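# Push utility cart through door into yellow bay

## Task

Move the utility cart from this room, past the self-closing door, into the other room and leave it in the yellow-taped bay so that each of its four wheels sits fully within the taped area and none rests on the tape itself. The case of copy paper has to finish in the cart's top tray and must not overhang any of the tray's edges. At the end the door must be closed. Either robot or both may be used. If any robot tips over or is left leaning, the task fails.

## Robot and tools

ROBOTS. Two identical Hello Robot Stretch 4 units, r1 and r2, each about 1.6 m tall. Each has an omni-wheel base (rim no farther than 0.23 m from the base origin), a lift riding a mast, an arm that telescopes forward, a wrist with yaw, pitch and roll, and a two-finger gripper. A forceful squeeze or shove between the two robots fails the scene. Once bases touch, even millimetres more of driving is hard pressing. Gripping the other robot's fingers also counts. No status line reports robot-to-robot contact. Only camera images, lidar_m and wrist_depth_mm reveal where one robot is relative to the other. Commanded base travel can differ between robots by about 3 cm per metre, which matters when both hold one load.

FRAMES. All positions are in metres. Base frame: origin on the floor beneath the base centre, x ahead, y to the left, z upward. hand_pose is reported in this frame and may be somewhat off. The odometry frame is where the base frame was when the scene began. base_odometry only counts wheel rotation, so slip shows up as travel. Its heading is in rad, counter-clockwise positive, from -3.142 to 3.142.

move. Arguments: r1 and r2 (one object per robot), cameras, and blocking, which must always be false or the action is refused. The call returns in about half a second while motion continues. In each robot's object:
- base: an offset from where the base last measured itself, never a pose. translate_m drives straight, forward positive. strafe_m slides sideways, left positive. Both range -2 to 2 m and may be combined into one straight diagonal. rotate_rad spins in place, counter-clockwise positive, -3.2 to 3.2 rad, and cannot be combined with the other two.
- joints: absolute targets by name. lift_m 0 to 1.2; arm_m 0 to 0.55 (extension, metres); wrist_yaw_rad -1.134 to 4.276 (0 straight ahead, positive left, 3.14 folded back); wrist_pitch_rad -1.117 to 4.259 (0 level, 1.57 pointing down); wrist_roll_rad -1.117 to 4.259 (positive clockwise seen from behind); gripper_m -0.038 to 0.141, the fingertip gap in metres, read off by up to 0.015. Out-of-range targets are clipped and flagged.
- pace: "slow", "default", "fast" or "max". Base tops are 0.1/0.3/0.4/0.6 m/s and 1/2/3/4 rad/s. A high lift (above 0.2) limits base speed.
- speeds: per-joint top speed overriding pace (not the gripper).
- contact_limits: 0 (gentlest) to 1 for arm_m, lift_m, translate_m, strafe_m, rotate_rad, given next to the matching command. The default is 0.5. A base limit persists until a later action names base. The arm needs a firm push (15 to 40 N) even at 0.
- end_of_arm: "enable_torque" alone, to revive a wrist or gripper motor that shut off.
A new move replaces only the targets it names. Other motions keep going. A robot left out shows "as last shown" with status lines "not commanded". No action returns the full state plus all images. No action may exceed 15 s. A stop after 14 s is reported as time_out. If a call is refused or an unplanned stop hits, the later move, wait and finished_scene calls in that reply are skipped.

wait(seconds 0 to 10, cameras): lets time pass, and returns early once any running robot comes to rest. wait(0) shows the "earlier move" progress line.

stop(cameras): brakes all running motions on both robots. Braked motions read "stopped" and hold, though they may keep pressing. The "stop:" line tells whether slack wheels hold again. If they do not, call stop again.

zoom_image(camera, region [x0,y0,x1,y1] in pixels, origin top-left, at most 504 by 504): an enlarged view of that camera's newest image only.

finished_scene(scene): the integer number of the current scene. It is final, and the goal must hold with the robots idle.

Cameras: r1_/r2_ head_camera, head_left_camera, head_right_camera, wrist_camera, or "all".

RESULT LINES. base_status and joint_status: "moving", "done" (for the base, wheels turned the commanded amount even if they slipped), "off_target", "contact_stop" (held back, that part goes slack), "time_out" (target dropped), "limit_stop_at_own_body", "limit_stop_at_tilt" (lean above 6 deg; lift, arm and wheels go slack until it eases) and "torque_fault" (motor limp). on_its_own lists what happened uncommanded; "held at" is a target. lidar_m: 12 distances in metres, 30-degree sectors starting straight ahead and going counter-clockwise (4th left, 7th behind, 10th right). "-" means nothing seen or nearer than 0.25 m. It sees from about 0.15 m up and misses glass and thin legs. wrist_depth_mm: 7x7 grid of depths, 100 to 2000 mm. turned_by_wheels against turned_by_imu: a gap above about 0.1 rad over a move suggests a collision or slip. base_tilt is in degrees, forward and right positive, with up to 3 deg bias. motor_effort is percent of max, positive toward higher values, with the peak in brackets. servo_current is in mA, and a rise after closing shows a firm grip.

GRIPPING. Command a gap more than 0.015 below the object's width. Use -0.02 or lower to close around a bar or handle. Open before rotating the base or wrist while pinching a fixed rim.

AVOID. Dropping things or letting them fall far, slamming the door or cart, and hard impacts. Do not carry over 1 kg with arm_m above 0.2 while driving or turning, especially fast. Avoid strong pulls with a high gripper. Watch for self-collision: gripper over the base with a low lift, or a tilted-up wrist combined with roll or right yaw. Keep the lift_m contact limit at 0.15 or more for 1 kg and 0.3 or more for 2 kg. Thinking time lets the scene run on.

Each tool is called after "Emit:" as name(argument=value, ...) on one line, values as JSON.

## Session

Emit:
move(blocking=false)

Scene clock: 0.00 s.
r1.base_odometry: x=+0.000 y=+0.000 heading=+0.000
r1.turned_by_wheels: +0.000
r1.turned_by_imu: +0.000
r1.base_tilt: forward=-1.6 right=+1.3
r1.lidar_m: 1.92 2.25 3.81 1.93 0.97 0.84 0.83 0.93 0.77 0.76 0.93 1.59
r1.base_status: not commanded
r1.joint_positions: lift_m=+0.127 arm_m=+0.000 wrist_yaw_rad=+3.089 wrist_pitch_rad=+0.002 wrist_roll_rad=+0.000 gripper_m=+0.056
r1.joint_status: not commanded
r1.measured_speeds: all 0
r1.motor_effort: lift_m=+20 arm_m=-4 wheel_0=+0 wheel_1=+1 wheel_2=+1
r1.servo_current: wrist_yaw_rad=39 wrist_pitch_rad=46 wrist_roll_rad=65 gripper_m=39
r1.hand_pose: x=-0.1125 y=+0.1024 z=+0.3046 quat_wxyz=(+0.026, -0.001, +0.000, +1.000) (m; r1's base frame)
r1.wrist_depth_mm: 137 138 - - - - - / 113 139 - - - - - / 117 140 224 - - - - / 137 161 - - - - - / - - - - - - - / - - 191 - 187 - - / 842 759 750 788 788 732 768
r2.base_odometry: x=+0.000 y=+0.000 heading=+0.000
r2.turned_by_wheels: +0.000
r2.turned_by_imu: +0.000
r2.base_tilt: forward=-0.6 right=+0.1
r2.lidar_m: 2.02 1.45 1.40 1.49 2.01 2.22 2.34 3.17 1.60 3.62 2.59 2.46
r2.base_status: not commanded
r2.joint_positions: lift_m=+0.295 arm_m=+0.000 wrist_yaw_rad=+3.133 wrist_pitch_rad=+0.002 wrist_roll_rad=+0.000 gripper_m=+0.056
r2.joint_status: not commanded
r2.measured_speeds: all 0
r2.motor_effort: lift_m=+18 arm_m=-4 wheel_0=+0 wheel_1=-1 wheel_2=+0
r2.servo_current: wrist_yaw_rad=46 wrist_pitch_rad=39 wrist_roll_rad=46 gripper_m=59
r2.hand_pose: x=-0.1167 y=+0.0898 z=+0.4727 quat_wxyz=(+0.004, -0.001, +0.000, +1.000) (m; r2's base frame)
r2.wrist_depth_mm: - 140 - - - - - / - 126 150 - - - - / - 130 185 - - - - / 144 143 272 - - - - / 229 - - - - - - / 226 1576 196 1576 190 1618 1464 / 226 1060 1138 - - 1025 1060
pictures: r1_head_camera, r1_head_left_camera, r1_head_right_camera, r1_wrist_camera, r2_head_camera, r2_head_left_camera, r2_head_right_camera, r2_wrist_camera
Images, in order (width x height): r1_head_camera 420x560, r1_head_left_camera 420x672, r1_head_right_camera 420x672, r1_wrist_camera 616x392, r2_head_camera 420x560, r2_head_left_camera 420x672, r2_head_right_camera 420x672, r2_wrist_camera 616x392.

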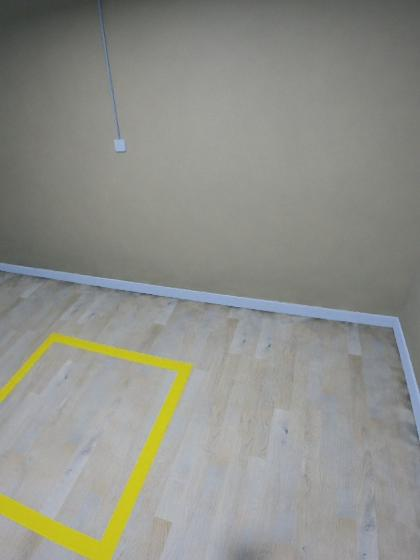

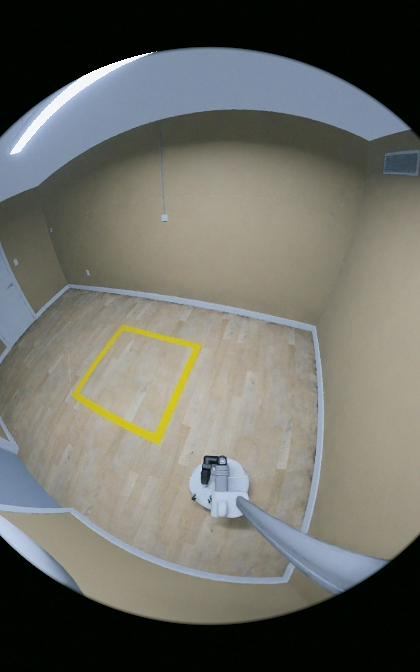

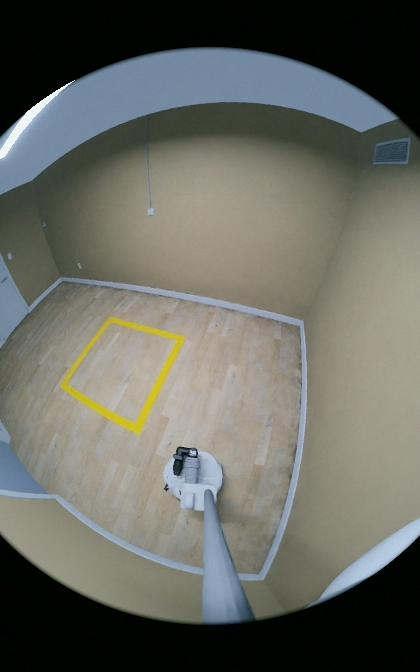

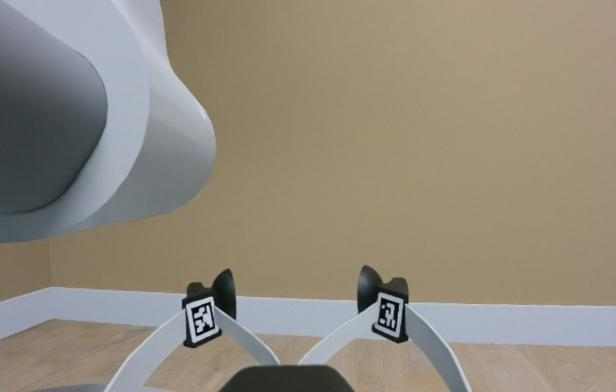

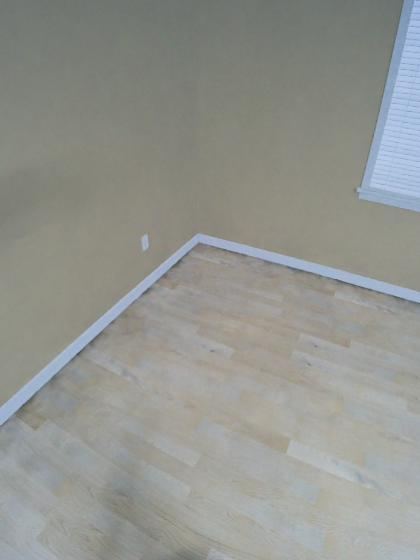

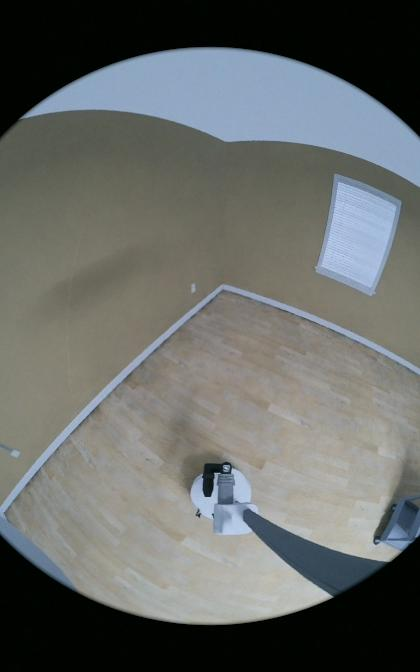

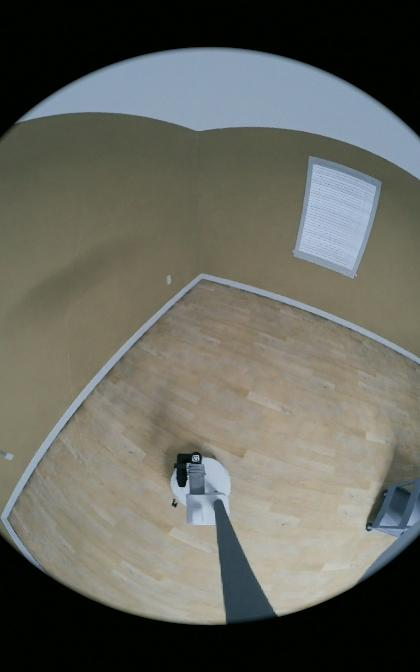

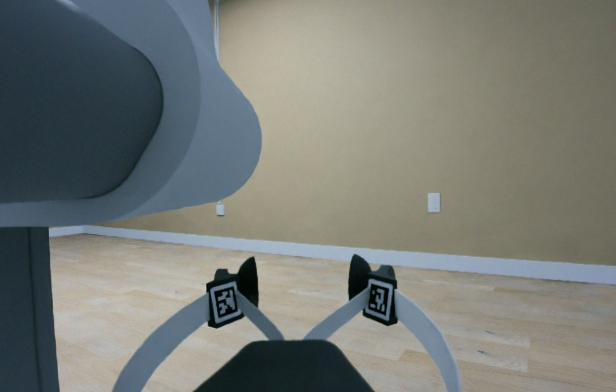

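Emit:
move(r1={"base":{"rotate_rad":1.2}}, r2={"base":{"rotate_rad":-1.8}}, blocking=false)

Emit:
wait(seconds=2)

Emit:
wait(seconds=1, cameras=["r1_head_camera","r1_head_left_camera","r2_head_camera","r2_head_left_camera","r2_head_right_camera"])

Scene clock: 4.10 s.
move: r1 moving; r2 moving
r1.base_odometry: x=+0.000 y=+0.000 heading=+0.252
r1.turned_by_wheels: +0.252
r1.turned_by_imu: +0.252
r1.base_tilt: forward=-1.6 right=+1.2
r1.lidar_m: 1.98 2.71 3.66 1.25 0.89 0.80 0.87 0.80 0.77 0.82 1.11 1.92
r1.base_status: rotate_rad moving
r1.joint_positions: lift_m=+0.127 arm_m=+0.000 wrist_yaw_rad=+3.089 wrist_pitch_rad=+0.002 wrist_roll_rad=+0.000 gripper_m=+0.056
r1.joint_status: not commanded
r1.measured_speeds: translate_m=-0.001 strafe_m=-0.001 rotate_rad=+0.980 lift_m=+0.000 arm_m=+0.000 wrist_yaw_rad=+0.000 wrist_pitch_rad=+0.000 wrist_roll_rad=+0.000
r1.motor_effort: lift_m=+20(20) arm_m=-4(4) wheel_0=-8(9) wheel_1=-6(9) wheel_2=-7(7)
r1.servo_current: wrist_yaw_rad=59(59) wrist_pitch_rad=39(46) wrist_roll_rad=46(59) gripper_m=39(39)
r1.hand_pose: x=-0.1125 y=+0.1024 z=+0.3046 quat_wxyz=(+0.026, -0.001, +0.000, +1.000)
r1.wrist_depth_mm: 136 138 - - - - - / 113 139 - - - - - / 114 139 226 - - - - / 137 162 - - - - - / - - - - - - - / - 1060 190 - 187 - - / 778 750 750 798 750 699 732
r2.base_odometry: x=+0.000 y=+0.000 heading=-0.252
r2.turned_by_wheels: -0.252
r2.turned_by_imu: -0.244
r2.base_tilt: forward=-0.7 right=+0.1
r2.lidar_m: 2.52 1.62 1.40 1.40 1.67 2.23 2.24 2.64 1.59 1.63 2.93 2.49
r2.base_status: rotate_rad moving
r2.joint_positions: lift_m=+0.295 arm_m=+0.000 wrist_yaw_rad=+3.133 wrist_pitch_rad=+0.002 wrist_roll_rad=+0.000 gripper_m=+0.056
r2.joint_status: not commanded
r2.measured_speeds: translate_m=+0.000 strafe_m=+0.000 rotate_rad=-0.974 lift_m=+0.000 arm_m=+0.000 wrist_yaw_rad=+0.000 wrist_pitch_rad=+0.000 wrist_roll_rad=+0.000
r2.motor_effort: lift_m=+18(18) arm_m=-4(4) wheel_0=+8(9) wheel_1=+8(10) wheel_2=+9(11)
r2.servo_current: wrist_yaw_rad=33(52) wrist_pitch_rad=39(46) wrist_roll_rad=52(52) gripper_m=39(59)
r2.hand_pose: x=-0.1167 y=+0.0898 z=+0.4727 quat_wxyz=(+0.004, -0.001, +0.000, +1.000)
r2.wrist_depth_mm: - 141 - - - - - / - 127 150 - - - - / - 130 184 - - - - / 144 143 272 - - - - / 229 - - - - - - / 227 1576 196 1576 190 1661 1464 / 226 1060 1138 - - 1060 1060
pictures: none

Scene clock: 5.43 s.
earlier move: r1 done; r2 moving
r1.base_odometry: x=+0.000 y=+0.000 heading=+1.200
r1.turned_by_wheels: +0.948
r1.turned_by_imu: +0.953
r1.base_tilt: forward=-1.6 right=+1.3
r1.lidar_m: 3.90 1.54 0.93 0.82 0.85 0.82 0.77 0.75 1.00 1.89 1.97 2.45
r1.base_status: done
r1.joint_positions: lift_m=+0.127 arm_m=+0.000 wrist_yaw_rad=+3.089 wrist_pitch_rad=+0.002 wrist_roll_rad=+0.000 gripper_m=+0.056
r1.joint_status: not commanded
r1.measured_speeds: all 0
r1.motor_effort: lift_m=+20(20) arm_m=-4(4) wheel_0=-2(10) wheel_1=-2(9) wheel_2=+0(8)
r1.servo_current: wrist_yaw_rad=65(65) wrist_pitch_rad=39(52) wrist_roll_rad=59(65) gripper_m=39(46)
r1.hand_pose: x=-0.1125 y=+0.1024 z=+0.3046 quat_wxyz=(+0.026, -0.001, +0.000, +1.000)
r1.wrist_depth_mm: 136 139 - - - - - / 113 139 - - - - - / 117 139 229 - - - - / 137 162 - - - - - / - - - - - - - / - - 191 - 188 - - / 788 163 750 798 778 778 778
r2.base_odometry: x=+0.000 y=+0.000 heading=-1.796
r2.turned_by_wheels: -1.544
r2.turned_by_imu: -1.503
r2.base_tilt: forward=-0.7 right=+0.0
r2.lidar_m: 1.65 2.83 2.50 2.51 1.63 1.42 1.42 1.68 2.22 2.25 2.67 1.61
r2.base_status: rotate_rad moving
r2.joint_positions: lift_m=+0.295 arm_m=+0.000 wrist_yaw_rad=+3.133 wrist_pitch_rad=+0.002 wrist_roll_rad=+0.000 gripper_m=+0.056
r2.joint_status: not commanded
r2.measured_speeds: translate_m=+0.001 strafe_m=+0.001 rotate_rad=-0.156 lift_m=+0.000 arm_m=+0.000 wrist_yaw_rad=+0.000 wrist_pitch_rad=+0.000 wrist_roll_rad=+0.000
r2.motor_effort: lift_m=+18(18) arm_m=-4(4) wheel_0=+0(11) wheel_1=+3(11) wheel_2=+3(11)
r2.servo_current: wrist_yaw_rad=46(59) wrist_pitch_rad=33(46) wrist_roll_rad=46(52) gripper_m=46(59)
r2.hand_pose: x=-0.1167 y=+0.0898 z=+0.4727 quat_wxyz=(+0.004, -0.001, +0.000, +1.000)
r2.wrist_depth_mm: - 140 - - - - - / - 126 141 - - - - / - 129 184 - - - - / 144 143 208 - - - - / 230 - - - - - - / 227 1576 194 1336 190 - - / 226 1042 1138 - - 1025 1060
wait: 1.33 of 2 s (r1 has come to rest)
pictures: none

Scene clock: 5.80 s.
earlier move: r2 done
r1.base_odometry: x=+0.000 y=+0.000 heading=+1.200
r1.turned_by_wheels: +0.000
r1.turned_by_imu: +0.000
r1.base_tilt: forward=-1.6 right=+1.2
r1.lidar_m: 3.93 1.55 0.91 0.83 0.86 0.84 0.77 0.79 1.02 1.94 1.94 2.44
r1.base_status: done
r1.joint_positions: lift_m=+0.127 arm_m=+0.000 wrist_yaw_rad=+3.089 wrist_pitch_rad=+0.002 wrist_roll_rad=+0.000 gripper_m=+0.056
r1.joint_status: not commanded
r1.measured_speeds: all 0
r1.motor_effort: lift_m=+20(20) arm_m=-4(4) wheel_0=-2(10) wheel_1=-1(9) wheel_2=+0(8)
r1.servo_current: wrist_yaw_rad=65(65) wrist_pitch_rad=46(52) wrist_roll_rad=46(65) gripper_m=39(46)
r1.hand_pose: x=-0.1125 y=+0.1024 z=+0.3046 quat_wxyz=(+0.026, -0.001, +0.000, +1.000)
r1.wrist_depth_mm: 137 138 - - - - - / 114 140 - - - - - / 118 140 229 - - - - / 137 161 - - - - - / - - - - - - - / - - 190 - 187 - - / 778 163 741 798 788 768 768
r2.base_odometry: x=+0.000 y=+0.000 heading=-1.799
r2.turned_by_wheels: -0.004
r2.turned_by_imu: -0.004
r2.base_tilt: forward=-0.7 right=+0.0
r2.lidar_m: 1.65 2.87 2.48 2.53 1.62 1.42 1.42 1.68 2.23 2.23 2.68 1.61
r2.base_status: done
r2.joint_positions: lift_m=+0.295 arm_m=+0.000 wrist_yaw_rad=+3.133 wrist_pitch_rad=+0.002 wrist_roll_rad=+0.000 gripper_m=+0.056
r2.joint_status: not commanded
r2.measured_speeds: all 0
r2.motor_effort: lift_m=+18(18) arm_m=-4(4) wheel_0=+3(11) wheel_1=+1(11) wheel_2=+2(11)
r2.servo_current: wrist_yaw_rad=39(59) wrist_pitch_rad=39(46) wrist_roll_rad=46(52) gripper_m=46(59)
r2.hand_pose: x=-0.1167 y=+0.0898 z=+0.4727 quat_wxyz=(+0.004, -0.001, +0.000, +1.000)
r2.wrist_depth_mm: - 140 - - - - - / - 127 142 - - - - / - 129 185 - - - - / 144 143 207 - - - - / 229 - - - - - - / 227 1576 194 1308 190 - - / 227 1060 1138 - - 1025 1078
wait: 0.37 of 1 s (r2 has come to rest)
Images, in order (width x height): r1_head_camera 420x560, r1_head_left_camera 420x672, r2_head_camera 420x560, r2_head_left_camera 420x672, r2_head_right_camera 420x672.

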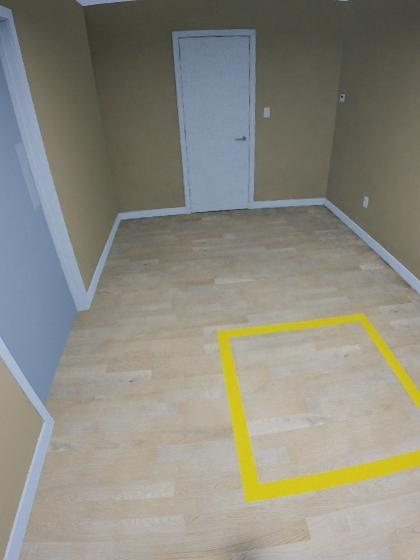

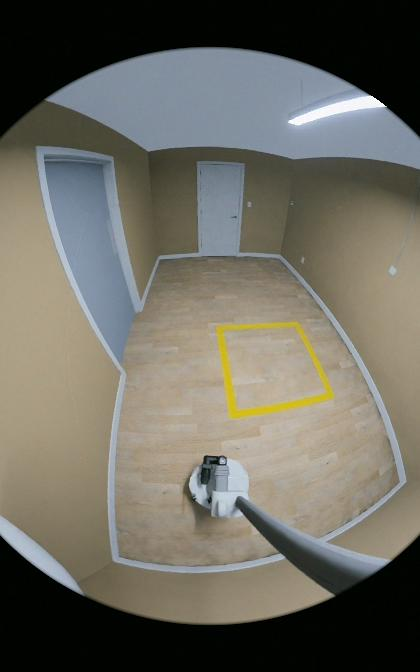

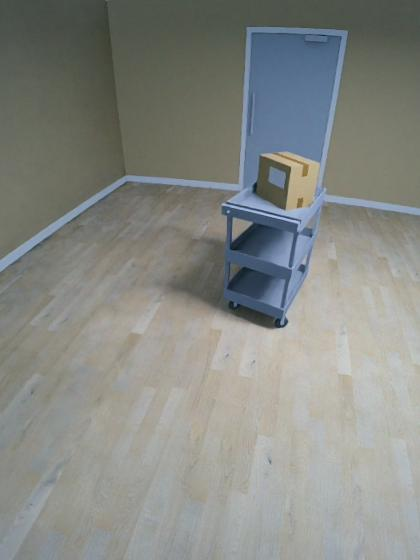

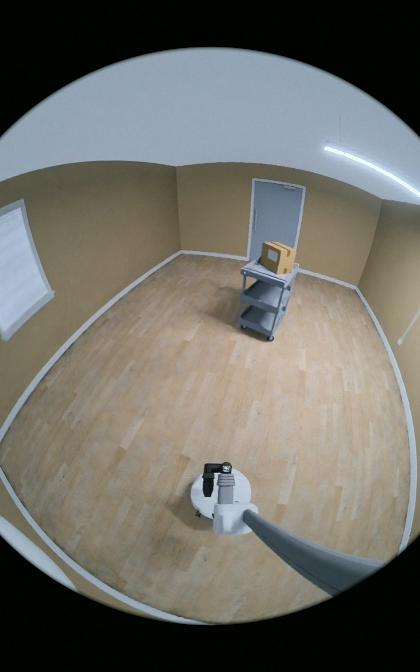

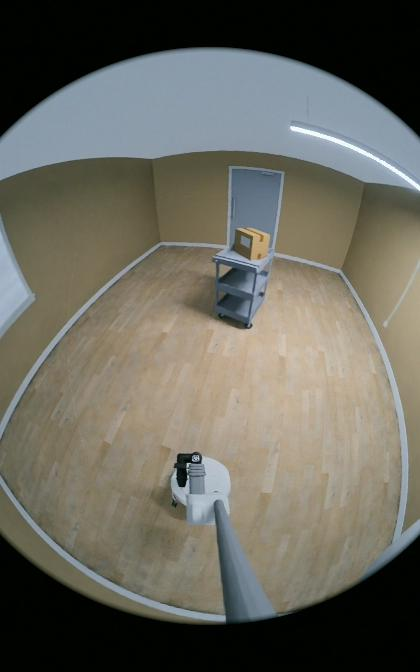

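Emit:
zoom_image(camera="r2_head_camera", region=[200, 10, 360, 340])

Emit:
zoom_image(camera="r1_head_left_camera", region=[20, 130, 180, 400])

Scaled by 1.527 from the camera's image (finer frame: 1200x1600).

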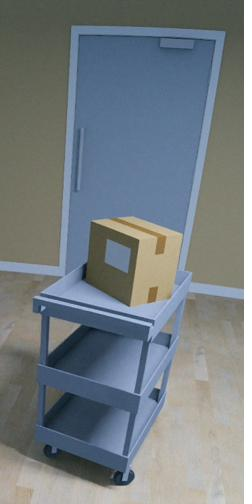

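Scaled by 1.867 from the camera's image (finer frame: 600x960).

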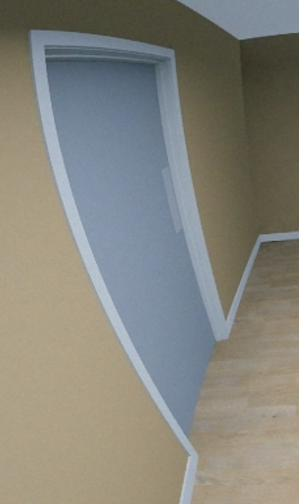

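Emit:
move(r1={"base":{"translate_m":1.75,"strafe_m":-0.1},"joints":{"wrist_yaw_rad":0,"gripper_m":-0.01,"lift_m":0.5},"pace":"fast"}, r2={"base":{"rotate_rad":-0.42},"joints":{"lift_m":0.6}}, blocking=false)

Emit:
wait(seconds=2.5, cameras=["r2_head_camera","r2_head_left_camera","r2_head_right_camera"])

Emit:
wait(seconds=3, cameras=["r1_head_left_camera","r2_head_camera"])

Scene clock: 69.63 s.
move: r1 moving; r2 moving
r1.base_odometry: x=+0.021 y=+0.046 heading=+1.200
r1.turned_by_wheels: +0.000
r1.turned_by_imu: +0.000
r1.base_tilt: forward=-1.6 right=+1.3
r1.lidar_m: 3.85 1.55 0.93 0.84 0.85 0.89 0.81 0.84 1.09 1.90 1.95 2.45
r1.base_status: translate_m moving; strafe_m moving
r1.joint_positions: lift_m=+0.190 arm_m=+0.000 wrist_yaw_rad=+2.450 wrist_pitch_rad=+0.002 wrist_roll_rad=+0.000 gripper_m=+0.037
r1.joint_status: lift_m moving; wrist_yaw_rad moving; gripper_m moving
r1.measured_speeds: translate_m=+0.196 strafe_m=-0.010 rotate_rad=+0.004 lift_m=+0.244 arm_m=+0.000 wrist_yaw_rad=-1.821 wrist_pitch_rad=+0.000 wrist_roll_rad=+0.000
r1.motor_effort: lift_m=+28(29) arm_m=-4(4) wheel_0=+9(9) wheel_1=+5(7) wheel_2=-11(12)
r1.servo_current: wrist_yaw_rad=104(124) wrist_pitch_rad=39(46) wrist_roll_rad=20(65) gripper_m=117(117)
r1.hand_pose: x=+0.0045 y=+0.2512 z=+0.3674 quat_wxyz=(+0.339, -0.001, +0.000, +0.941)
r1.wrist_depth_mm: - - - - - - - / - - - - - - - / - - - - - - - / - - - - - - - / - - - - - - - / - - 189 - 186 - - / - 156 866 158 184 - -
r2.base_odometry: x=+0.000 y=+0.000 heading=-2.048
r2.turned_by_wheels: -0.249
r2.turned_by_imu: -0.241
r2.base_tilt: forward=-0.6 right=+0.0
r2.lidar_m: 1.61 3.40 2.55 2.49 1.93 1.46 1.39 1.47 2.14 2.20 2.39 3.39
r2.base_status: rotate_rad moving
r2.joint_positions: lift_m=+0.333 arm_m=+0.000 wrist_yaw_rad=+3.133 wrist_pitch_rad=+0.002 wrist_roll_rad=+0.000 gripper_m=+0.056
r2.joint_status: lift_m moving
r2.measured_speeds: translate_m=-0.001 strafe_m=+0.000 rotate_rad=-0.889 lift_m=+0.146 arm_m=+0.000 wrist_yaw_rad=+0.000 wrist_pitch_rad=+0.000 wrist_roll_rad=+0.000
r2.motor_effort: lift_m=+22(26) arm_m=-4(4) wheel_0=+5(10) wheel_1=+8(10) wheel_2=+7(11)
r2.servo_current: wrist_yaw_rad=59(59) wrist_pitch_rad=39(46) wrist_roll_rad=46(52) gripper_m=46(52)
r2.hand_pose: x=-0.1167 y=+0.0898 z=+0.5103 quat_wxyz=(+0.004, -0.001, +0.000, +1.000)
r2.wrist_depth_mm: - 141 - - - - - / - 126 142 - - - - / - 130 185 - - - - / 144 144 207 - - - - / 220 - - - - - - / 220 1576 191 1397 190 - - / 226 1118 1205 - - 1098 1138
pictures: none

Scene clock: 71.43 s.
earlier move: r1 moving; r2 done
r1.base_odometry: x=+0.299 y=+0.656 heading=+1.200
r1.turned_by_wheels: +0.000
r1.turned_by_imu: +0.000
r1.base_tilt: forward=-1.6 right=+1.2
r1.lidar_m: 3.20 1.68 1.16 0.98 1.00 1.26 1.47 1.48 1.93 1.78 1.82 2.28
r1.base_status: translate_m moving; strafe_m moving
r1.joint_positions: lift_m=+0.500 arm_m=+0.000 wrist_yaw_rad=+0.003 wrist_pitch_rad=+0.002 wrist_roll_rad=+0.000 gripper_m=-0.009
r1.joint_status: all done
r1.measured_speeds: translate_m=+0.400 strafe_m=-0.022 rotate_rad=-0.001 lift_m=+0.000 arm_m=+0.000 wrist_yaw_rad=+0.000 wrist_pitch_rad=+0.000 wrist_roll_rad=+0.000
r1.motor_effort: lift_m=+24(29) arm_m=-3(4) wheel_0=+5(11) wheel_1=+3(8) wheel_2=-5(13)
r1.servo_current: wrist_yaw_rad=59(124) wrist_pitch_rad=46(52) wrist_roll_rad=59(65) gripper_m=46(124)
r1.hand_pose: x=+0.4595 y=-0.0866 z=+0.6772 quat_wxyz=(+1.000, +0.000, +0.001, +0.001)
r1.wrist_depth_mm: - - - - - - - / - - - - - - - / - - - - - - - / - - - - - - - / - - - - - - - / - - - 195 - - - / 1618 1576 180 181 153 1576 1618
r2.base_odometry: x=+0.000 y=+0.000 heading=-2.218
r2.turned_by_wheels: -0.170
r2.turned_by_imu: -0.166
r2.base_tilt: forward=-0.7 right=+0.1
r2.lidar_m: 1.60 1.72 2.72 2.50 2.28 1.53 1.39 1.44 1.85 2.21 2.25 2.87
r2.base_status: done
r2.joint_positions: lift_m=+0.600 arm_m=+0.000 wrist_yaw_rad=+3.133 wrist_pitch_rad=+0.002 wrist_roll_rad=+0.000 gripper_m=+0.056
r2.joint_status: all done
r2.measured_speeds: all 0
r2.motor_effort: lift_m=+21(26) arm_m=-4(4) wheel_0=+4(10) wheel_1=+4(10) wheel_2=+5(11)
r2.servo_current: wrist_yaw_rad=46(65) wrist_pitch_rad=39(46) wrist_roll_rad=59(59) gripper_m=39(52)
r2.hand_pose: x=-0.1167 y=+0.0898 z=+0.7775 quat_wxyz=(+0.004, -0.001, +0.000, +1.000)
r2.wrist_depth_mm: - 141 - - - - - / - 126 142 - - - - / - 129 184 - - - - / 144 143 217 - - - - / 220 - - - - - - / 220 - 189 - 188 - - / 225 122 - - - - 1576
wait: 1.80 of 2.5 s (r2 has come to rest)
Images, in order (width x height): r2_head_camera 420x560, r2_head_left_camera 420x672, r2_head_right_camera 420x672.

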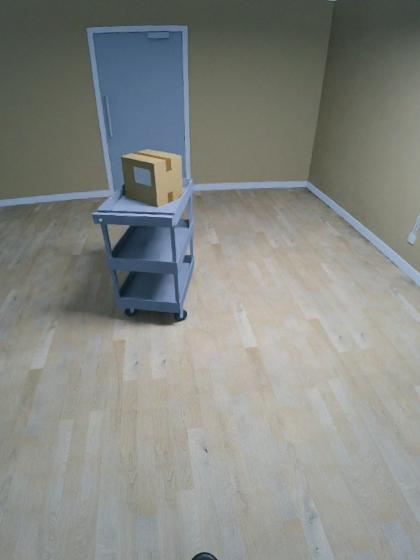

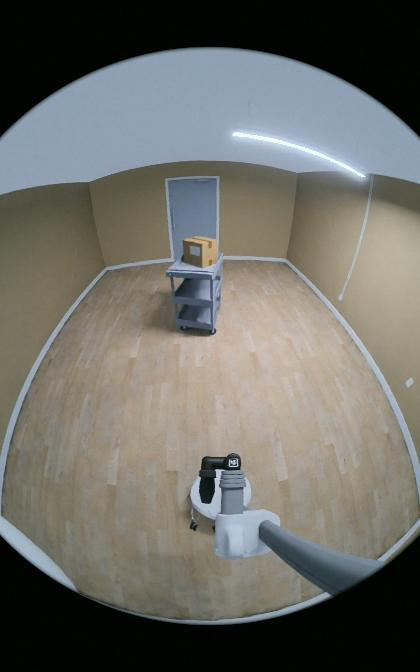

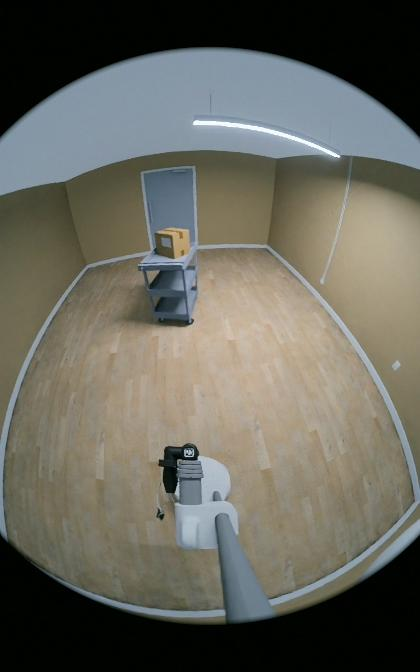

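Scene clock: 74.43 s.
earlier move: r1 moving
r1.base_odometry: x=+0.727 y=+1.594 heading=+1.200
r1.turned_by_wheels: +0.000
r1.turned_by_imu: +0.000
r1.base_tilt: forward=-1.6 right=+1.3
r1.lidar_m: 2.19 1.93 1.27 1.22 1.26 1.49 2.51 2.54 1.77 1.59 1.64 2.06
r1.base_status: translate_m moving; strafe_m moving
r1.joint_positions: lift_m=+0.500 arm_m=+0.000 wrist_yaw_rad=+0.003 wrist_pitch_rad=+0.002 wrist_roll_rad=+0.000 gripper_m=-0.009
r1.joint_status: all done
r1.measured_speeds: translate_m=+0.037 strafe_m=-0.003 rotate_rad=-0.003 lift_m=+0.000 arm_m=+0.000 wrist_yaw_rad=+0.000 wrist_pitch_rad=+0.000 wrist_roll_rad=+0.000
r1.motor_effort: lift_m=+24(29) arm_m=-4(4) wheel_0=+2(11) wheel_1=+0(8) wheel_2=+2(13)
r1.servo_current: wrist_yaw_rad=33(124) wrist_pitch_rad=39(52) wrist_roll_rad=46(65) gripper_m=39(124)
r1.hand_pose: x=+0.4595 y=-0.0866 z=+0.6772 quat_wxyz=(+1.000, +0.000, +0.001, +0.001)
r1.wrist_depth_mm: - - 1863 - - - - / - - 1921 - - - - / - - 1921 - - - - / - - 1921 - - - - / - - 1921 - - - - / - - 188 195 - - - / 1661 1576 181 181 153 1537 1618
r2.base_odometry: x=+0.000 y=+0.000 heading=-2.218
r2.turned_by_wheels: +0.000
r2.turned_by_imu: +0.000
r2.base_tilt: forward=-0.7 right=+0.0
r2.lidar_m: 1.60 1.75 2.72 2.48 2.29 1.50 1.41 1.45 1.82 2.21 2.27 2.89
r2.base_status: done
r2.joint_positions: lift_m=+0.600 arm_m=+0.000 wrist_yaw_rad=+3.133 wrist_pitch_rad=+0.002 wrist_roll_rad=+0.000 gripper_m=+0.056
r2.joint_status: all done
r2.measured_speeds: all 0
r2.motor_effort: lift_m=+21(26) arm_m=-4(4) wheel_0=+4(10) wheel_1=+4(10) wheel_2=+5(11)
r2.servo_current: wrist_yaw_rad=46(65) wrist_pitch_rad=39(46) wrist_roll_rad=52(59) gripper_m=46(52)
r2.hand_pose: x=-0.1167 y=+0.0898 z=+0.7775 quat_wxyz=(+0.004, -0.001, +0.000, +1.000)
r2.wrist_depth_mm: - 141 - - - - - / - 126 141 - - - - / - 129 185 - - - - / 144 143 218 - - - - / 220 - - - - - - / 219 - 190 - 188 - - / 224 122 - - - - 1537
wait: 3.00 s; no rest
Images, in order (width x height): r1_head_left_camera 420x672, r2_head_camera 420x560.

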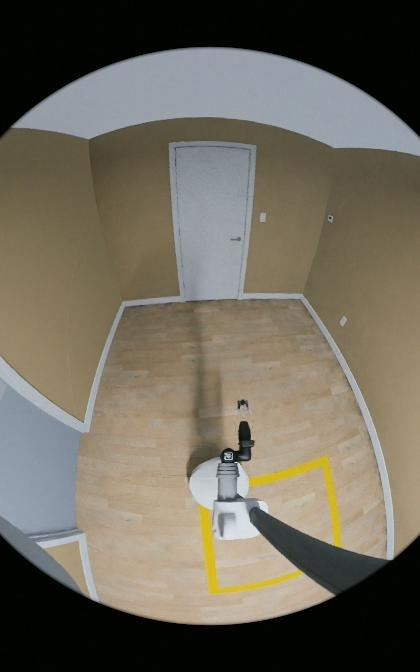

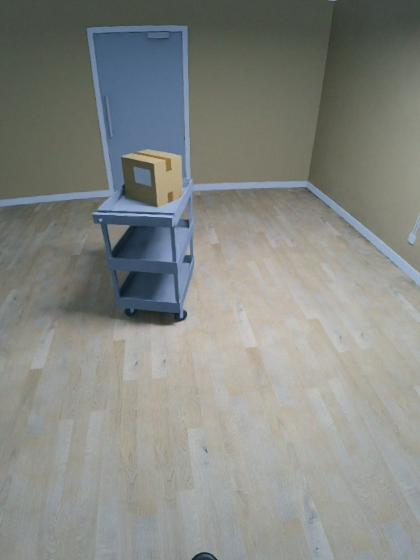

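Emit:
move(r1={"base":{"rotate_rad":1.6}}, r2={"base":{"translate_m":0.8,"strafe_m":-0.6},"joints":{"wrist_yaw_rad":0},"pace":"fast"}, blocking=false)

Emit:
wait(seconds=1.7)

Emit:
wait(seconds=3, cameras=["r1_head_camera","r1_head_left_camera","r1_head_right_camera","r2_head_camera"])

Scene clock: 84.93 s.
earlier move: r1 done
move: r1 moving; r2 moving
r1.base_odometry: x=+0.727 y=+1.595 heading=+1.452
r1.turned_by_wheels: +0.252
r1.turned_by_imu: +0.252
r1.base_tilt: forward=-1.6 right=+1.2
r1.lidar_m: 2.20 1.52 1.21 1.24 1.32 1.96 2.49 2.11 1.64 1.58 1.76 2.22
r1.base_status: rotate_rad moving
r1.joint_positions: lift_m=+0.500 arm_m=+0.000 wrist_yaw_rad=+0.002 wrist_pitch_rad=+0.002 wrist_roll_rad=+0.000 gripper_m=-0.009
r1.joint_status: not commanded
r1.measured_speeds: translate_m=+0.000 strafe_m=-0.001 rotate_rad=+0.969 lift_m=+0.000 arm_m=+0.000 wrist_yaw_rad=+0.000 wrist_pitch_rad=+0.000 wrist_roll_rad=+0.000
r1.motor_effort: lift_m=+24(24) arm_m=-3(4) wheel_0=-9(9) wheel_1=-7(9) wheel_2=-6(8)
r1.servo_current: wrist_yaw_rad=52(72) wrist_pitch_rad=46(46) wrist_roll_rad=52(59) gripper_m=39(59)
r1.hand_pose: x=+0.4595 y=-0.0867 z=+0.6772 quat_wxyz=(+1.000, +0.000, +0.001, +0.001)
r1.wrist_depth_mm: - - - 1983 1983 - - / - - - 1921 1921 - - / - - - - 1921 - - / - - - - 1921 - - / - - - - 1921 - - / - - - 195 181 - - / 1576 1576 181 181 152 1576 1618
r2.base_odometry: x=-0.052 y=-0.015 heading=-2.219
r2.turned_by_wheels: -0.001
r2.turned_by_imu: +0.000
r2.base_tilt: forward=-0.7 right=+0.1
r2.lidar_m: 1.55 1.67 2.75 2.53 2.33 1.57 1.44 1.47 1.86 2.18 2.22 2.84
r2.base_status: translate_m moving; strafe_m moving
r2.joint_positions: lift_m=+0.600 arm_m=+0.000 wrist_yaw_rad=+2.522 wrist_pitch_rad=+0.002 wrist_roll_rad=+0.000 gripper_m=+0.056
r2.joint_status: wrist_yaw_rad moving
r2.measured_speeds: translate_m=+0.170 strafe_m=-0.128 rotate_rad=-0.001 lift_m=+0.000 arm_m=+0.000 wrist_yaw_rad=-1.733 wrist_pitch_rad=+0.000 wrist_roll_rad=+0.000
r2.motor_effort: lift_m=+21(21) arm_m=-4(4) wheel_0=+14(14) wheel_1=-6(6) wheel_2=-15(15)
r2.servo_current: wrist_yaw_rad=137(137) wrist_pitch_rad=39(46) wrist_roll_rad=46(59) gripper_m=52(52)
r2.hand_pose: x=-0.0131 y=+0.2386 z=+0.7775 quat_wxyz=(+0.305, -0.001, +0.000, +0.952)
r2.wrist_depth_mm: - - - - - - - / - - - - - - - / - - - - - - - / - - - - - - - / - - - - - - - / - - 190 - 191 - - / - 122 - - - 1661 1661
pictures: none

Scene clock: 86.53 s.
earlier move: r1 done; r2 moving
r1.base_odometry: x=+0.727 y=+1.595 heading=+2.800
r1.turned_by_wheels: +1.348
r1.turned_by_imu: +1.355
r1.base_tilt: forward=-1.6 right=+1.3
r1.lidar_m: 1.22 1.29 1.52 2.48 2.54 1.73 1.58 1.61 2.09 2.20 1.89 1.26
r1.base_status: done
r1.joint_positions: lift_m=+0.500 arm_m=+0.000 wrist_yaw_rad=+0.002 wrist_pitch_rad=+0.002 wrist_roll_rad=+0.000 gripper_m=-0.009
r1.joint_status: not commanded
r1.measured_speeds: all 0
r1.motor_effort: lift_m=+23(24) arm_m=-3(4) wheel_0=-2(9) wheel_1=-1(10) wheel_2=+0(8)
r1.servo_current: wrist_yaw_rad=39(72) wrist_pitch_rad=39(52) wrist_roll_rad=39(65) gripper_m=46(59)
r1.hand_pose: x=+0.4595 y=-0.0867 z=+0.6772 quat_wxyz=(+1.000, +0.000, +0.001, +0.001)
r1.wrist_depth_mm: - - - 1060 960 - - / - - - 1060 991 - - / - - - - 991 - - / - - - - 991 - - / - - - - 1025 - - / - - 185 195 170 - - / - - 163 135 142 - -
r2.base_odometry: x=-0.632 y=-0.181 heading=-2.219
r2.turned_by_wheels: +0.000
r2.turned_by_imu: +0.001
r2.base_tilt: forward=-0.7 right=+0.1
r2.lidar_m: 1.63 1.21 3.21 2.94 2.97 2.05 1.88 1.94 1.95 1.77 1.80 2.29
r2.base_status: translate_m moving; strafe_m moving
r2.joint_positions: lift_m=+0.600 arm_m=+0.000 wrist_yaw_rad=+0.003 wrist_pitch_rad=+0.002 wrist_roll_rad=+0.000 gripper_m=+0.056
r2.joint_status: wrist_yaw_rad moving
r2.measured_speeds: translate_m=+0.320 strafe_m=-0.241 rotate_rad=+0.001 lift_m=+0.000 arm_m=+0.000 wrist_yaw_rad=-0.008 wrist_pitch_rad=+0.000 wrist_roll_rad=+0.000
r2.motor_effort: lift_m=+21(21) arm_m=-3(4) wheel_0=+5(14) wheel_1=-4(8) wheel_2=-8(15)
r2.servo_current: wrist_yaw_rad=85(137) wrist_pitch_rad=39(46) wrist_roll_rad=46(59) gripper_m=52(59)
r2.hand_pose: x=+0.4596 y=-0.0864 z=+0.7775 quat_wxyz=(+1.000, +0.000, +0.001, +0.002)
r2.wrist_depth_mm: - - - - - - - / - - - - - - - / - 1229 - - - - - / - 1308 - - - - - / - 1576 - - - - - / - 1182 196 - 192 - - / 1921 123 1576 - - 1708 1661
wait: 1.60 of 1.7 s (r1 has come to rest)
pictures: none

Scene clock: 88.13 s.
earlier move: r2 done
r1.base_odometry: x=+0.727 y=+1.595 heading=+2.800
r1.turned_by_wheels: +0.000
r1.turned_by_imu: +0.000
r1.base_tilt: forward=-1.6 right=+1.3
r1.lidar_m: 1.23 1.25 1.50 2.47 2.56 1.75 1.61 1.65 2.11 2.19 1.89 1.29
r1.base_status: done
r1.joint_positions: lift_m=+0.500 arm_m=+0.000 wrist_yaw_rad=+0.002 wrist_pitch_rad=+0.002 wrist_roll_rad=+0.000 gripper_m=-0.009
r1.joint_status: not commanded
r1.measured_speeds: all 0
r1.motor_effort: lift_m=+23(24) arm_m=-4(4) wheel_0=-3(9) wheel_1=+0(10) wheel_2=+0(8)
r1.servo_current: wrist_yaw_rad=52(72) wrist_pitch_rad=39(52) wrist_roll_rad=59(65) gripper_m=52(59)
r1.hand_pose: x=+0.4595 y=-0.0867 z=+0.6772 quat_wxyz=(+1.000, +0.000, +0.001, +0.001)
r1.wrist_depth_mm: - - - 1042 976 - - / - - - 1060 991 - - / - - - - 1008 - - / - - - - 1008 - - / - - - - 1008 - - / - - 183 195 170 - - / - - 163 135 142 - -
r2.base_odometry: x=-0.961 y=-0.276 heading=-2.219
r2.turned_by_wheels: +0.000
r2.turned_by_imu: +0.000
r2.base_tilt: forward=-0.7 right=+0.1
r2.lidar_m: 3.67 1.08 1.17 3.17 3.24 2.31 2.14 2.17 1.65 1.54 1.57 2.00
r2.base_status: done
r2.joint_positions: lift_m=+0.600 arm_m=+0.000 wrist_yaw_rad=+0.003 wrist_pitch_rad=+0.002 wrist_roll_rad=+0.000 gripper_m=+0.056
r2.joint_status: all done
r2.measured_speeds: all 0
r2.motor_effort: lift_m=+21(21) arm_m=-4(4) wheel_0=-2(14) wheel_1=-4(8) wheel_2=+0(15)
r2.servo_current: wrist_yaw_rad=46(137) wrist_pitch_rad=46(46) wrist_roll_rad=39(65) gripper_m=52(59)
r2.hand_pose: x=+0.4596 y=-0.0866 z=+0.7775 quat_wxyz=(+1.000, +0.000, +0.001, +0.001)
r2.wrist_depth_mm: - - - - - - - / - - - - - - - / 1025 - - - - - - / - - - - - - - / - - - - - - - / 1078 - 196 - 191 - 1921 / 1863 1255 1808 - - 1708 1576
wait: 1.60 of 3 s (r2 has come to rest)
Images, in order (width x height): r1_head_camera 420x560, r1_head_left_camera 420x672, r1_head_right_camera 420x672, r2_head_camera 420x560.

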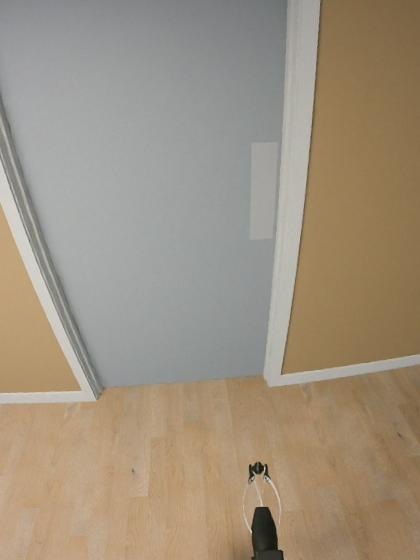

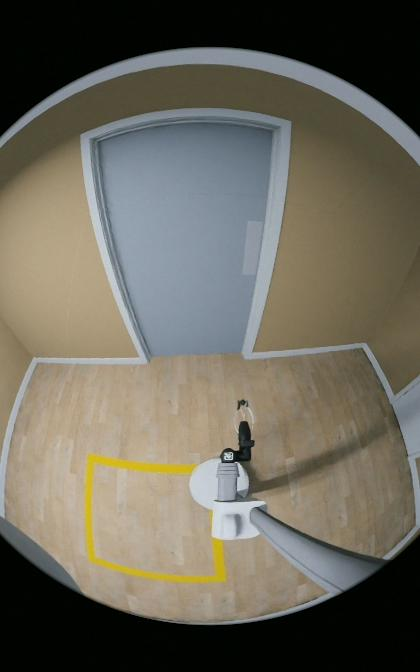

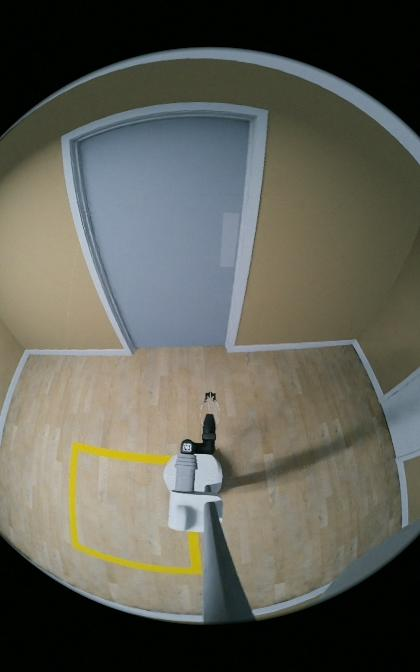

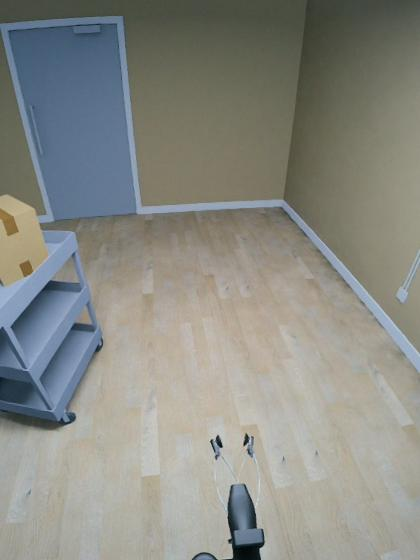

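Emit:
move(r1={"base":{"rotate_rad":0.09},"joints":{"arm_m":0.5}}, r2={"base":{"translate_m":1.3},"joints":{"lift_m":0.8,"gripper_m":0.14},"pace":"fast"}, blocking=false)

Emit:
wait(seconds=1)

Emit:
wait(seconds=0.8, cameras=["r1_head_camera"])

Emit:
wait(seconds=3, cameras=["r1_head_camera","r2_head_camera","r2_head_left_camera"])

Scene clock: 111.60 s.
move: r1 moving; r2 moving
r1.base_odometry: x=+0.727 y=+1.595 heading=+2.890
r1.turned_by_wheels: +0.090
r1.turned_by_imu: +0.090
r1.base_tilt: forward=-1.6 right=+1.3
r1.lidar_m: 1.24 1.27 1.66 2.48 2.36 1.68 1.62 1.66 2.31 2.21 1.68 1.21
r1.base_status: rotate_rad moving
r1.joint_positions: lift_m=+0.500 arm_m=+0.051 wrist_yaw_rad=+0.002 wrist_pitch_rad=+0.002 wrist_roll_rad=+0.000 gripper_m=-0.009
r1.joint_status: arm_m moving
r1.measured_speeds: translate_m=+0.000 strafe_m=+0.000 rotate_rad=+0.000 lift_m=+0.000 arm_m=+0.195 wrist_yaw_rad=+0.000 wrist_pitch_rad=+0.000 wrist_roll_rad=+0.000
r1.motor_effort: lift_m=+23(23) arm_m=+8(8) wheel_0=+0(7) wheel_1=-2(5) wheel_2=+1(7)
r1.servo_current: wrist_yaw_rad=39(52) wrist_pitch_rad=39(52) wrist_roll_rad=46(65) gripper_m=46(52)
r1.hand_pose: x=+0.5101 y=-0.0868 z=+0.6772 quat_wxyz=(+1.000, +0.000, +0.001, +0.001)
r1.wrist_depth_mm: - - - - 1008 - - / - - - - 991 - - / - - - - 976 - - / - - - - 976 - - / - - - - 1025 - - / 991 - 184 194 180 - - / - - 162 135 142 - -
r2.base_odometry: x=-0.991 y=-0.316 heading=-2.219
r2.turned_by_wheels: +0.000
r2.turned_by_imu: +0.001
r2.base_tilt: forward=-0.7 right=+0.0
r2.lidar_m: 3.61 1.06 1.09 3.17 3.24 2.36 2.19 2.22 1.69 1.53 1.58 2.00
r2.base_status: translate_m moving
r2.joint_positions: lift_m=+0.663 arm_m=+0.000 wrist_yaw_rad=+0.003 wrist_pitch_rad=+0.002 wrist_roll_rad=+0.000 gripper_m=+0.075
r2.joint_status: lift_m moving; gripper_m moving
r2.measured_speeds: translate_m=+0.193 strafe_m=+0.000 rotate_rad=-0.005 lift_m=+0.244 arm_m=+0.000 wrist_yaw_rad=+0.000 wrist_pitch_rad=+0.000 wrist_roll_rad=+0.000
r2.motor_effort: lift_m=+24(25) arm_m=-4(4) wheel_0=+7(12) wheel_1=+6(9) wheel_2=-15(16)
r2.servo_current: wrist_yaw_rad=46(52) wrist_pitch_rad=46(46) wrist_roll_rad=52(52) gripper_m=85(91)
r2.hand_pose: x=+0.4596 y=-0.0866 z=+0.8407 quat_wxyz=(+1.000, +0.000, +0.001, +0.001)
r2.wrist_depth_mm: - - - - - - - / - - - - - - - / - - - - - - - / 1025 - - - - - - / - - - - - - - / - - 191 - 189 - - / 1708 1661 1921 - 1921 1708 1661
pictures: none

Scene clock: 112.60 s.
earlier move: r1 moving; r2 moving
r1.base_odometry: x=+0.727 y=+1.595 heading=+2.890
r1.turned_by_wheels: +0.000
r1.turned_by_imu: +0.000
r1.base_tilt: forward=-1.6 right=+1.3
r1.lidar_m: 1.24 1.30 1.65 2.48 2.33 1.68 1.61 1.66 2.29 2.21 1.72 1.21
r1.base_status: done
r1.joint_positions: lift_m=+0.500 arm_m=+0.388 wrist_yaw_rad=+0.002 wrist_pitch_rad=+0.002 wrist_roll_rad=+0.000 gripper_m=-0.009
r1.joint_status: arm_m moving
r1.measured_speeds: translate_m=+0.000 strafe_m=+0.000 rotate_rad=+0.000 lift_m=+0.000 arm_m=+0.305 wrist_yaw_rad=+0.000 wrist_pitch_rad=+0.000 wrist_roll_rad=+0.000
r1.motor_effort: lift_m=+23(23) arm_m=+2(8) wheel_0=+0(7) wheel_1=-1(5) wheel_2=+0(7)
r1.servo_current: wrist_yaw_rad=39(72) wrist_pitch_rad=46(52) wrist_roll_rad=52(65) gripper_m=46(52)
r1.hand_pose: x=+0.8479 y=-0.0868 z=+0.6772 quat_wxyz=(+1.000, +0.000, +0.001, +0.001)
r1.wrist_depth_mm: - - - - 654 615 - / - - - - - 621 - / - - - - - 627 - / - - - - - 634 - / - - - - - 634 - / - - 184 194 - 634 - / - - 163 135 141 580 -
r2.base_odometry: x=-1.203 y=-0.595 heading=-2.219
r2.turned_by_wheels: +0.000
r2.turned_by_imu: +0.000
r2.base_tilt: forward=-0.7 right=+0.1
r2.lidar_m: 3.27 0.96 0.81 3.24 3.27 2.75 2.53 2.41 1.60 1.50 1.53 1.98
r2.base_status: translate_m moving
r2.joint_positions: lift_m=+0.800 arm_m=+0.000 wrist_yaw_rad=+0.003 wrist_pitch_rad=+0.002 wrist_roll_rad=+0.000 gripper_m=+0.140
r2.joint_status: lift_m moving; gripper_m moving
r2.measured_speeds: translate_m=+0.401 strafe_m=+0.000 rotate_rad=+0.001 lift_m=+0.000 arm_m=+0.000 wrist_yaw_rad=+0.000 wrist_pitch_rad=+0.000 wrist_roll_rad=+0.000
r2.motor_effort: lift_m=+21(25) arm_m=-4(4) wheel_0=+8(12) wheel_1=+7(11) wheel_2=-10(16)
r2.servo_current: wrist_yaw_rad=39(59) wrist_pitch_rad=39(52) wrist_roll_rad=39(59) gripper_m=52(117)
r2.hand_pose: x=+0.4595 y=-0.0866 z=+0.9775 quat_wxyz=(+1.000, +0.000, +0.001, +0.001)
r2.wrist_depth_mm: - - - - - - - / - - - - - - - / - - - - - - - / - - - - - - - / - - - - - - - / - - - - - - - / - - - - - - 1808
wait: 1.00 s; no rest
pictures: none

Scene clock: 113.40 s.
earlier move: r1 moving; r2 moving
r1.base_odometry: x=+0.727 y=+1.595 heading=+2.890
r1.turned_by_wheels: +0.000
r1.turned_by_imu: +0.000
r1.base_tilt: forward=-1.6 right=+1.3
r1.lidar_m: 1.23 1.29 1.67 2.49 2.36 1.70 1.60 1.67 2.28 2.20 1.71 1.21
r1.base_status: done
r1.joint_positions: lift_m=+0.500 arm_m=+0.500 wrist_yaw_rad=+0.002 wrist_pitch_rad=+0.002 wrist_roll_rad=+0.000 gripper_m=-0.009
r1.joint_status: arm_m moving
r1.measured_speeds: all 0
r1.motor_effort: lift_m=+23(23) arm_m=+6(8) wheel_0=-1(7) wheel_1=-1(5) wheel_2=+0(7)
r1.servo_current: wrist_yaw_rad=39(72) wrist_pitch_rad=46(52) wrist_roll_rad=46(65) gripper_m=52(52)
r1.hand_pose: x=+0.9594 y=-0.0868 z=+0.6772 quat_wxyz=(+1.000, +0.000, +0.001, +0.001)
r1.wrist_depth_mm: 525 525 530 530 535 530 - / 525 535 530 535 535 539 - / 530 530 530 535 539 539 - / 530 535 530 535 539 544 462 / 539 535 539 539 539 539 445 / 539 535 539 202 539 535 - / 544 539 180 180 153 504 -
r2.base_odometry: x=-1.396 y=-0.851 heading=-2.219
r2.turned_by_wheels: +0.000
r2.turned_by_imu: +0.000
r2.base_tilt: forward=-0.6 right=+0.1
r2.lidar_m: 2.95 0.87 0.71 0.70 3.32 3.09 2.86 2.37 1.58 1.46 1.49 1.92
r2.base_status: translate_m moving
r2.joint_positions: lift_m=+0.800 arm_m=+0.000 wrist_yaw_rad=+0.003 wrist_pitch_rad=+0.002 wrist_roll_rad=+0.000 gripper_m=+0.140
r2.joint_status: all done
r2.measured_speeds: translate_m=+0.399 strafe_m=+0.000 rotate_rad=+0.004 lift_m=+0.000 arm_m=+0.000 wrist_yaw_rad=+0.000 wrist_pitch_rad=+0.000 wrist_roll_rad=+0.000
r2.motor_effort: lift_m=+21(25) arm_m=-4(4) wheel_0=+6(12) wheel_1=+6(11) wheel_2=-9(16)
r2.servo_current: wrist_yaw_rad=39(59) wrist_pitch_rad=39(52) wrist_roll_rad=46(65) gripper_m=52(117)
r2.hand_pose: x=+0.4595 y=-0.0866 z=+0.9775 quat_wxyz=(+1.000, +0.000, +0.001, +0.001)
r2.wrist_depth_mm: - - - - - - - / - - - - - - - / - - - - - - - / - - - - - - - / - - - - - - - / - - - - - - - / - - - - - - -
wait: 0.80 s; no rest
Images, in order (width x height): r1_head_camera 420x560.

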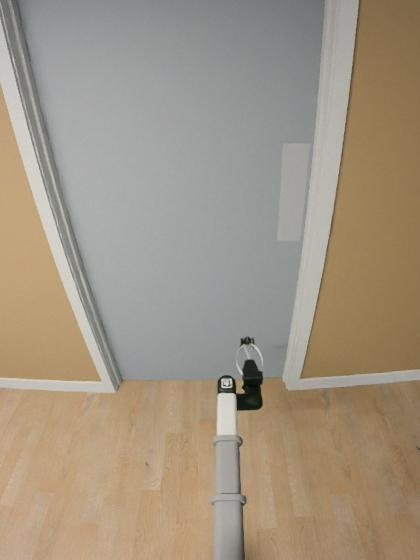

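Scene clock: 113.63 s.
earlier move: r1 done; r2 moving
r1.base_odometry: x=+0.727 y=+1.595 heading=+2.890
r1.turned_by_wheels: +0.000
r1.turned_by_imu: +0.000
r1.base_tilt: forward=-1.6 right=+1.2
r1.lidar_m: 1.24 1.27 1.66 2.49 2.33 1.69 1.60 1.66 2.31 2.22 1.72 1.23
r1.base_status: done
r1.joint_positions: lift_m=+0.500 arm_m=+0.500 wrist_yaw_rad=+0.002 wrist_pitch_rad=+0.002 wrist_roll_rad=+0.000 gripper_m=-0.009
r1.joint_status: all done
r1.measured_speeds: all 0
r1.motor_effort: lift_m=+23(23) arm_m=+5(8) wheel_0=-1(7) wheel_1=-1(5) wheel_2=+0(7)
r1.servo_current: wrist_yaw_rad=52(72) wrist_pitch_rad=39(52) wrist_roll_rad=52(65) gripper_m=52(52)
r1.hand_pose: x=+0.9594 y=-0.0868 z=+0.6772 quat_wxyz=(+1.000, +0.000, +0.001, +0.001)
r1.wrist_depth_mm: 530 530 535 530 530 530 - / 530 535 525 539 535 535 - / 525 535 539 535 535 535 - / 535 535 539 539 530 539 459 / 535 535 535 539 535 539 442 / 535 539 535 202 539 539 - / 535 539 180 180 153 504 -
r2.base_odometry: x=-1.453 y=-0.925 heading=-2.219
r2.turned_by_wheels: +0.000
r2.turned_by_imu: +0.000
r2.base_tilt: forward=-0.7 right=+0.1
r2.lidar_m: 2.87 0.87 0.70 0.69 3.36 3.18 2.95 2.34 1.57 1.46 1.50 1.90
r2.base_status: translate_m moving
r2.joint_positions: lift_m=+0.800 arm_m=+0.000 wrist_yaw_rad=+0.003 wrist_pitch_rad=+0.002 wrist_roll_rad=+0.000 gripper_m=+0.140
r2.joint_status: all done
r2.measured_speeds: translate_m=+0.401 strafe_m=+0.001 rotate_rad=-0.002 lift_m=+0.000 arm_m=+0.000 wrist_yaw_rad=+0.000 wrist_pitch_rad=+0.000 wrist_roll_rad=+0.000
r2.motor_effort: lift_m=+21(25) arm_m=-4(4) wheel_0=+6(12) wheel_1=+7(11) wheel_2=-10(16)
r2.servo_current: wrist_yaw_rad=52(59) wrist_pitch_rad=33(52) wrist_roll_rad=46(65) gripper_m=52(117)
r2.hand_pose: x=+0.4595 y=-0.0866 z=+0.9775 quat_wxyz=(+1.000, +0.000, +0.001, +0.001)
r2.wrist_depth_mm: - - - - - - - / - - - - - - - / - - - - - - - / - - - - - - - / - - - - - - - / - - - - - - - / - - - - - - -
wait: 0.23 of 3 s (r1 has come to rest)
Images, in order (width x height): r1_head_camera 420x560, r2_head_camera 420x560, r2_head_left_camera 420x672.

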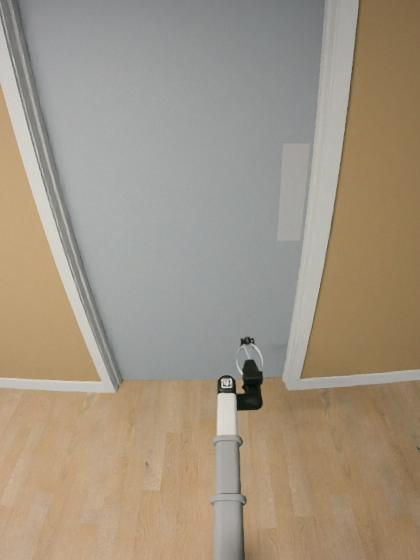

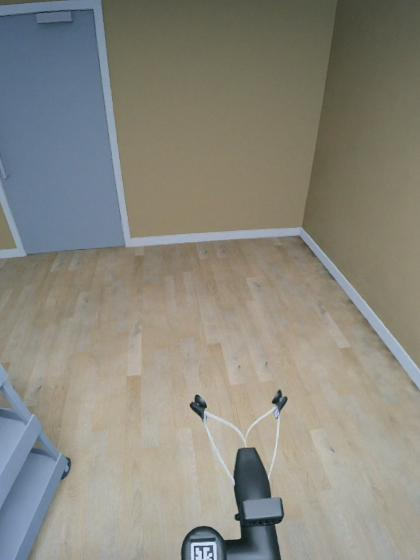

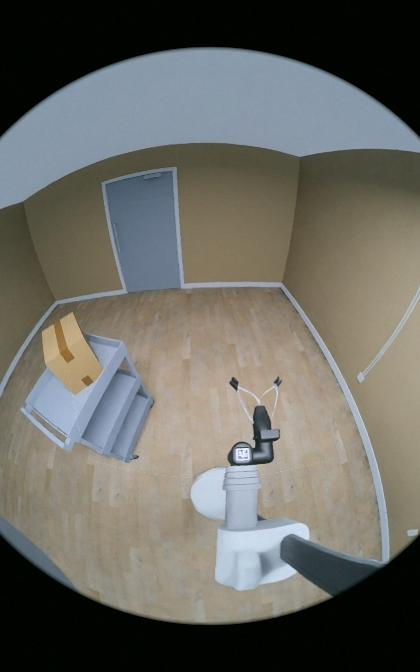

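Emit:
move(r1={"base":{"translate_m":0.8,"strafe_m":0.06},"contact_limits":{"translate_m":0.7,"strafe_m":0.7}}, blocking=false)

Emit:
wait(seconds=2)

Emit:
wait(seconds=3, cameras=["r1_head_camera","r1_head_right_camera","r2_head_camera","r2_head_left_camera"])

r1: "contact_limits": translate_m and strafe_m are given together and make one move, which takes one limit: state it under one of them only
Scene clock: 121.83 s.
earlier move: r2 done
r1.base_odometry: x=+0.727 y=+1.595 heading=+2.890
r1.turned_by_wheels: +0.000
r1.turned_by_imu: +0.000
r1.base_tilt: forward=-1.6 right=+1.3
r1.lidar_m: 1.22 1.29 1.64 2.49 2.36 1.70 1.60 1.67 2.28 2.22 1.69 1.22
r1.base_status: done
r1.joint_positions: lift_m=+0.500 arm_m=+0.500 wrist_yaw_rad=+0.002 wrist_pitch_rad=+0.002 wrist_roll_rad=+0.000 gripper_m=-0.009
r1.joint_status: all done
r1.measured_speeds: all 0
r1.motor_effort: lift_m=+23(23) arm_m=+5(8) wheel_0=-1(7) wheel_1=+0(5) wheel_2=+0(7)
r1.servo_current: wrist_yaw_rad=59(72) wrist_pitch_rad=33(52) wrist_roll_rad=39(72) gripper_m=59(59)
r1.hand_pose: x=+0.9594 y=-0.0868 z=+0.6772 quat_wxyz=(+1.000, +0.000, +0.001, +0.001)
r1.wrist_depth_mm: 530 525 535 535 535 535 - / 530 525 530 535 530 530 - / 525 535 535 535 535 535 - / 535 535 530 539 539 535 459 / 535 530 535 539 539 539 445 / 539 539 539 203 539 539 - / 544 539 180 180 152 508 -
r2.base_odometry: x=-1.746 y=-1.312 heading=-2.219
r2.turned_by_wheels: +0.000
r2.turned_by_imu: +0.001
r2.base_tilt: forward=-0.7 right=+0.1
r2.lidar_m: 2.37 2.39 0.62 0.61 0.68 3.71 3.43 2.28 1.49 1.40 1.44 1.81
r2.base_status: done
r2.joint_positions: lift_m=+0.800 arm_m=+0.000 wrist_yaw_rad=+0.003 wrist_pitch_rad=+0.002 wrist_roll_rad=+0.000 gripper_m=+0.140
r2.joint_status: all done
r2.measured_speeds: all 0
r2.motor_effort: lift_m=+21(25) arm_m=-4(4) wheel_0=+3(12) wheel_1=+2(11) wheel_2=-2(16)
r2.servo_current: wrist_yaw_rad=39(59) wrist_pitch_rad=39(52) wrist_roll_rad=52(65) gripper_m=52(117)
r2.hand_pose: x=+0.4595 y=-0.0866 z=+0.9775 quat_wxyz=(+1.000, +0.000, +0.001, +0.001)
r2.wrist_depth_mm: - - - - - - - / - - - - - - - / - - - - - - - / - - - - - - - / - - - - - - - / - - - - - 204 - / - - - - - - -
pictures: none

not run: a call was refused earlier in this reply.

not run: a call was refused earlier in this reply.


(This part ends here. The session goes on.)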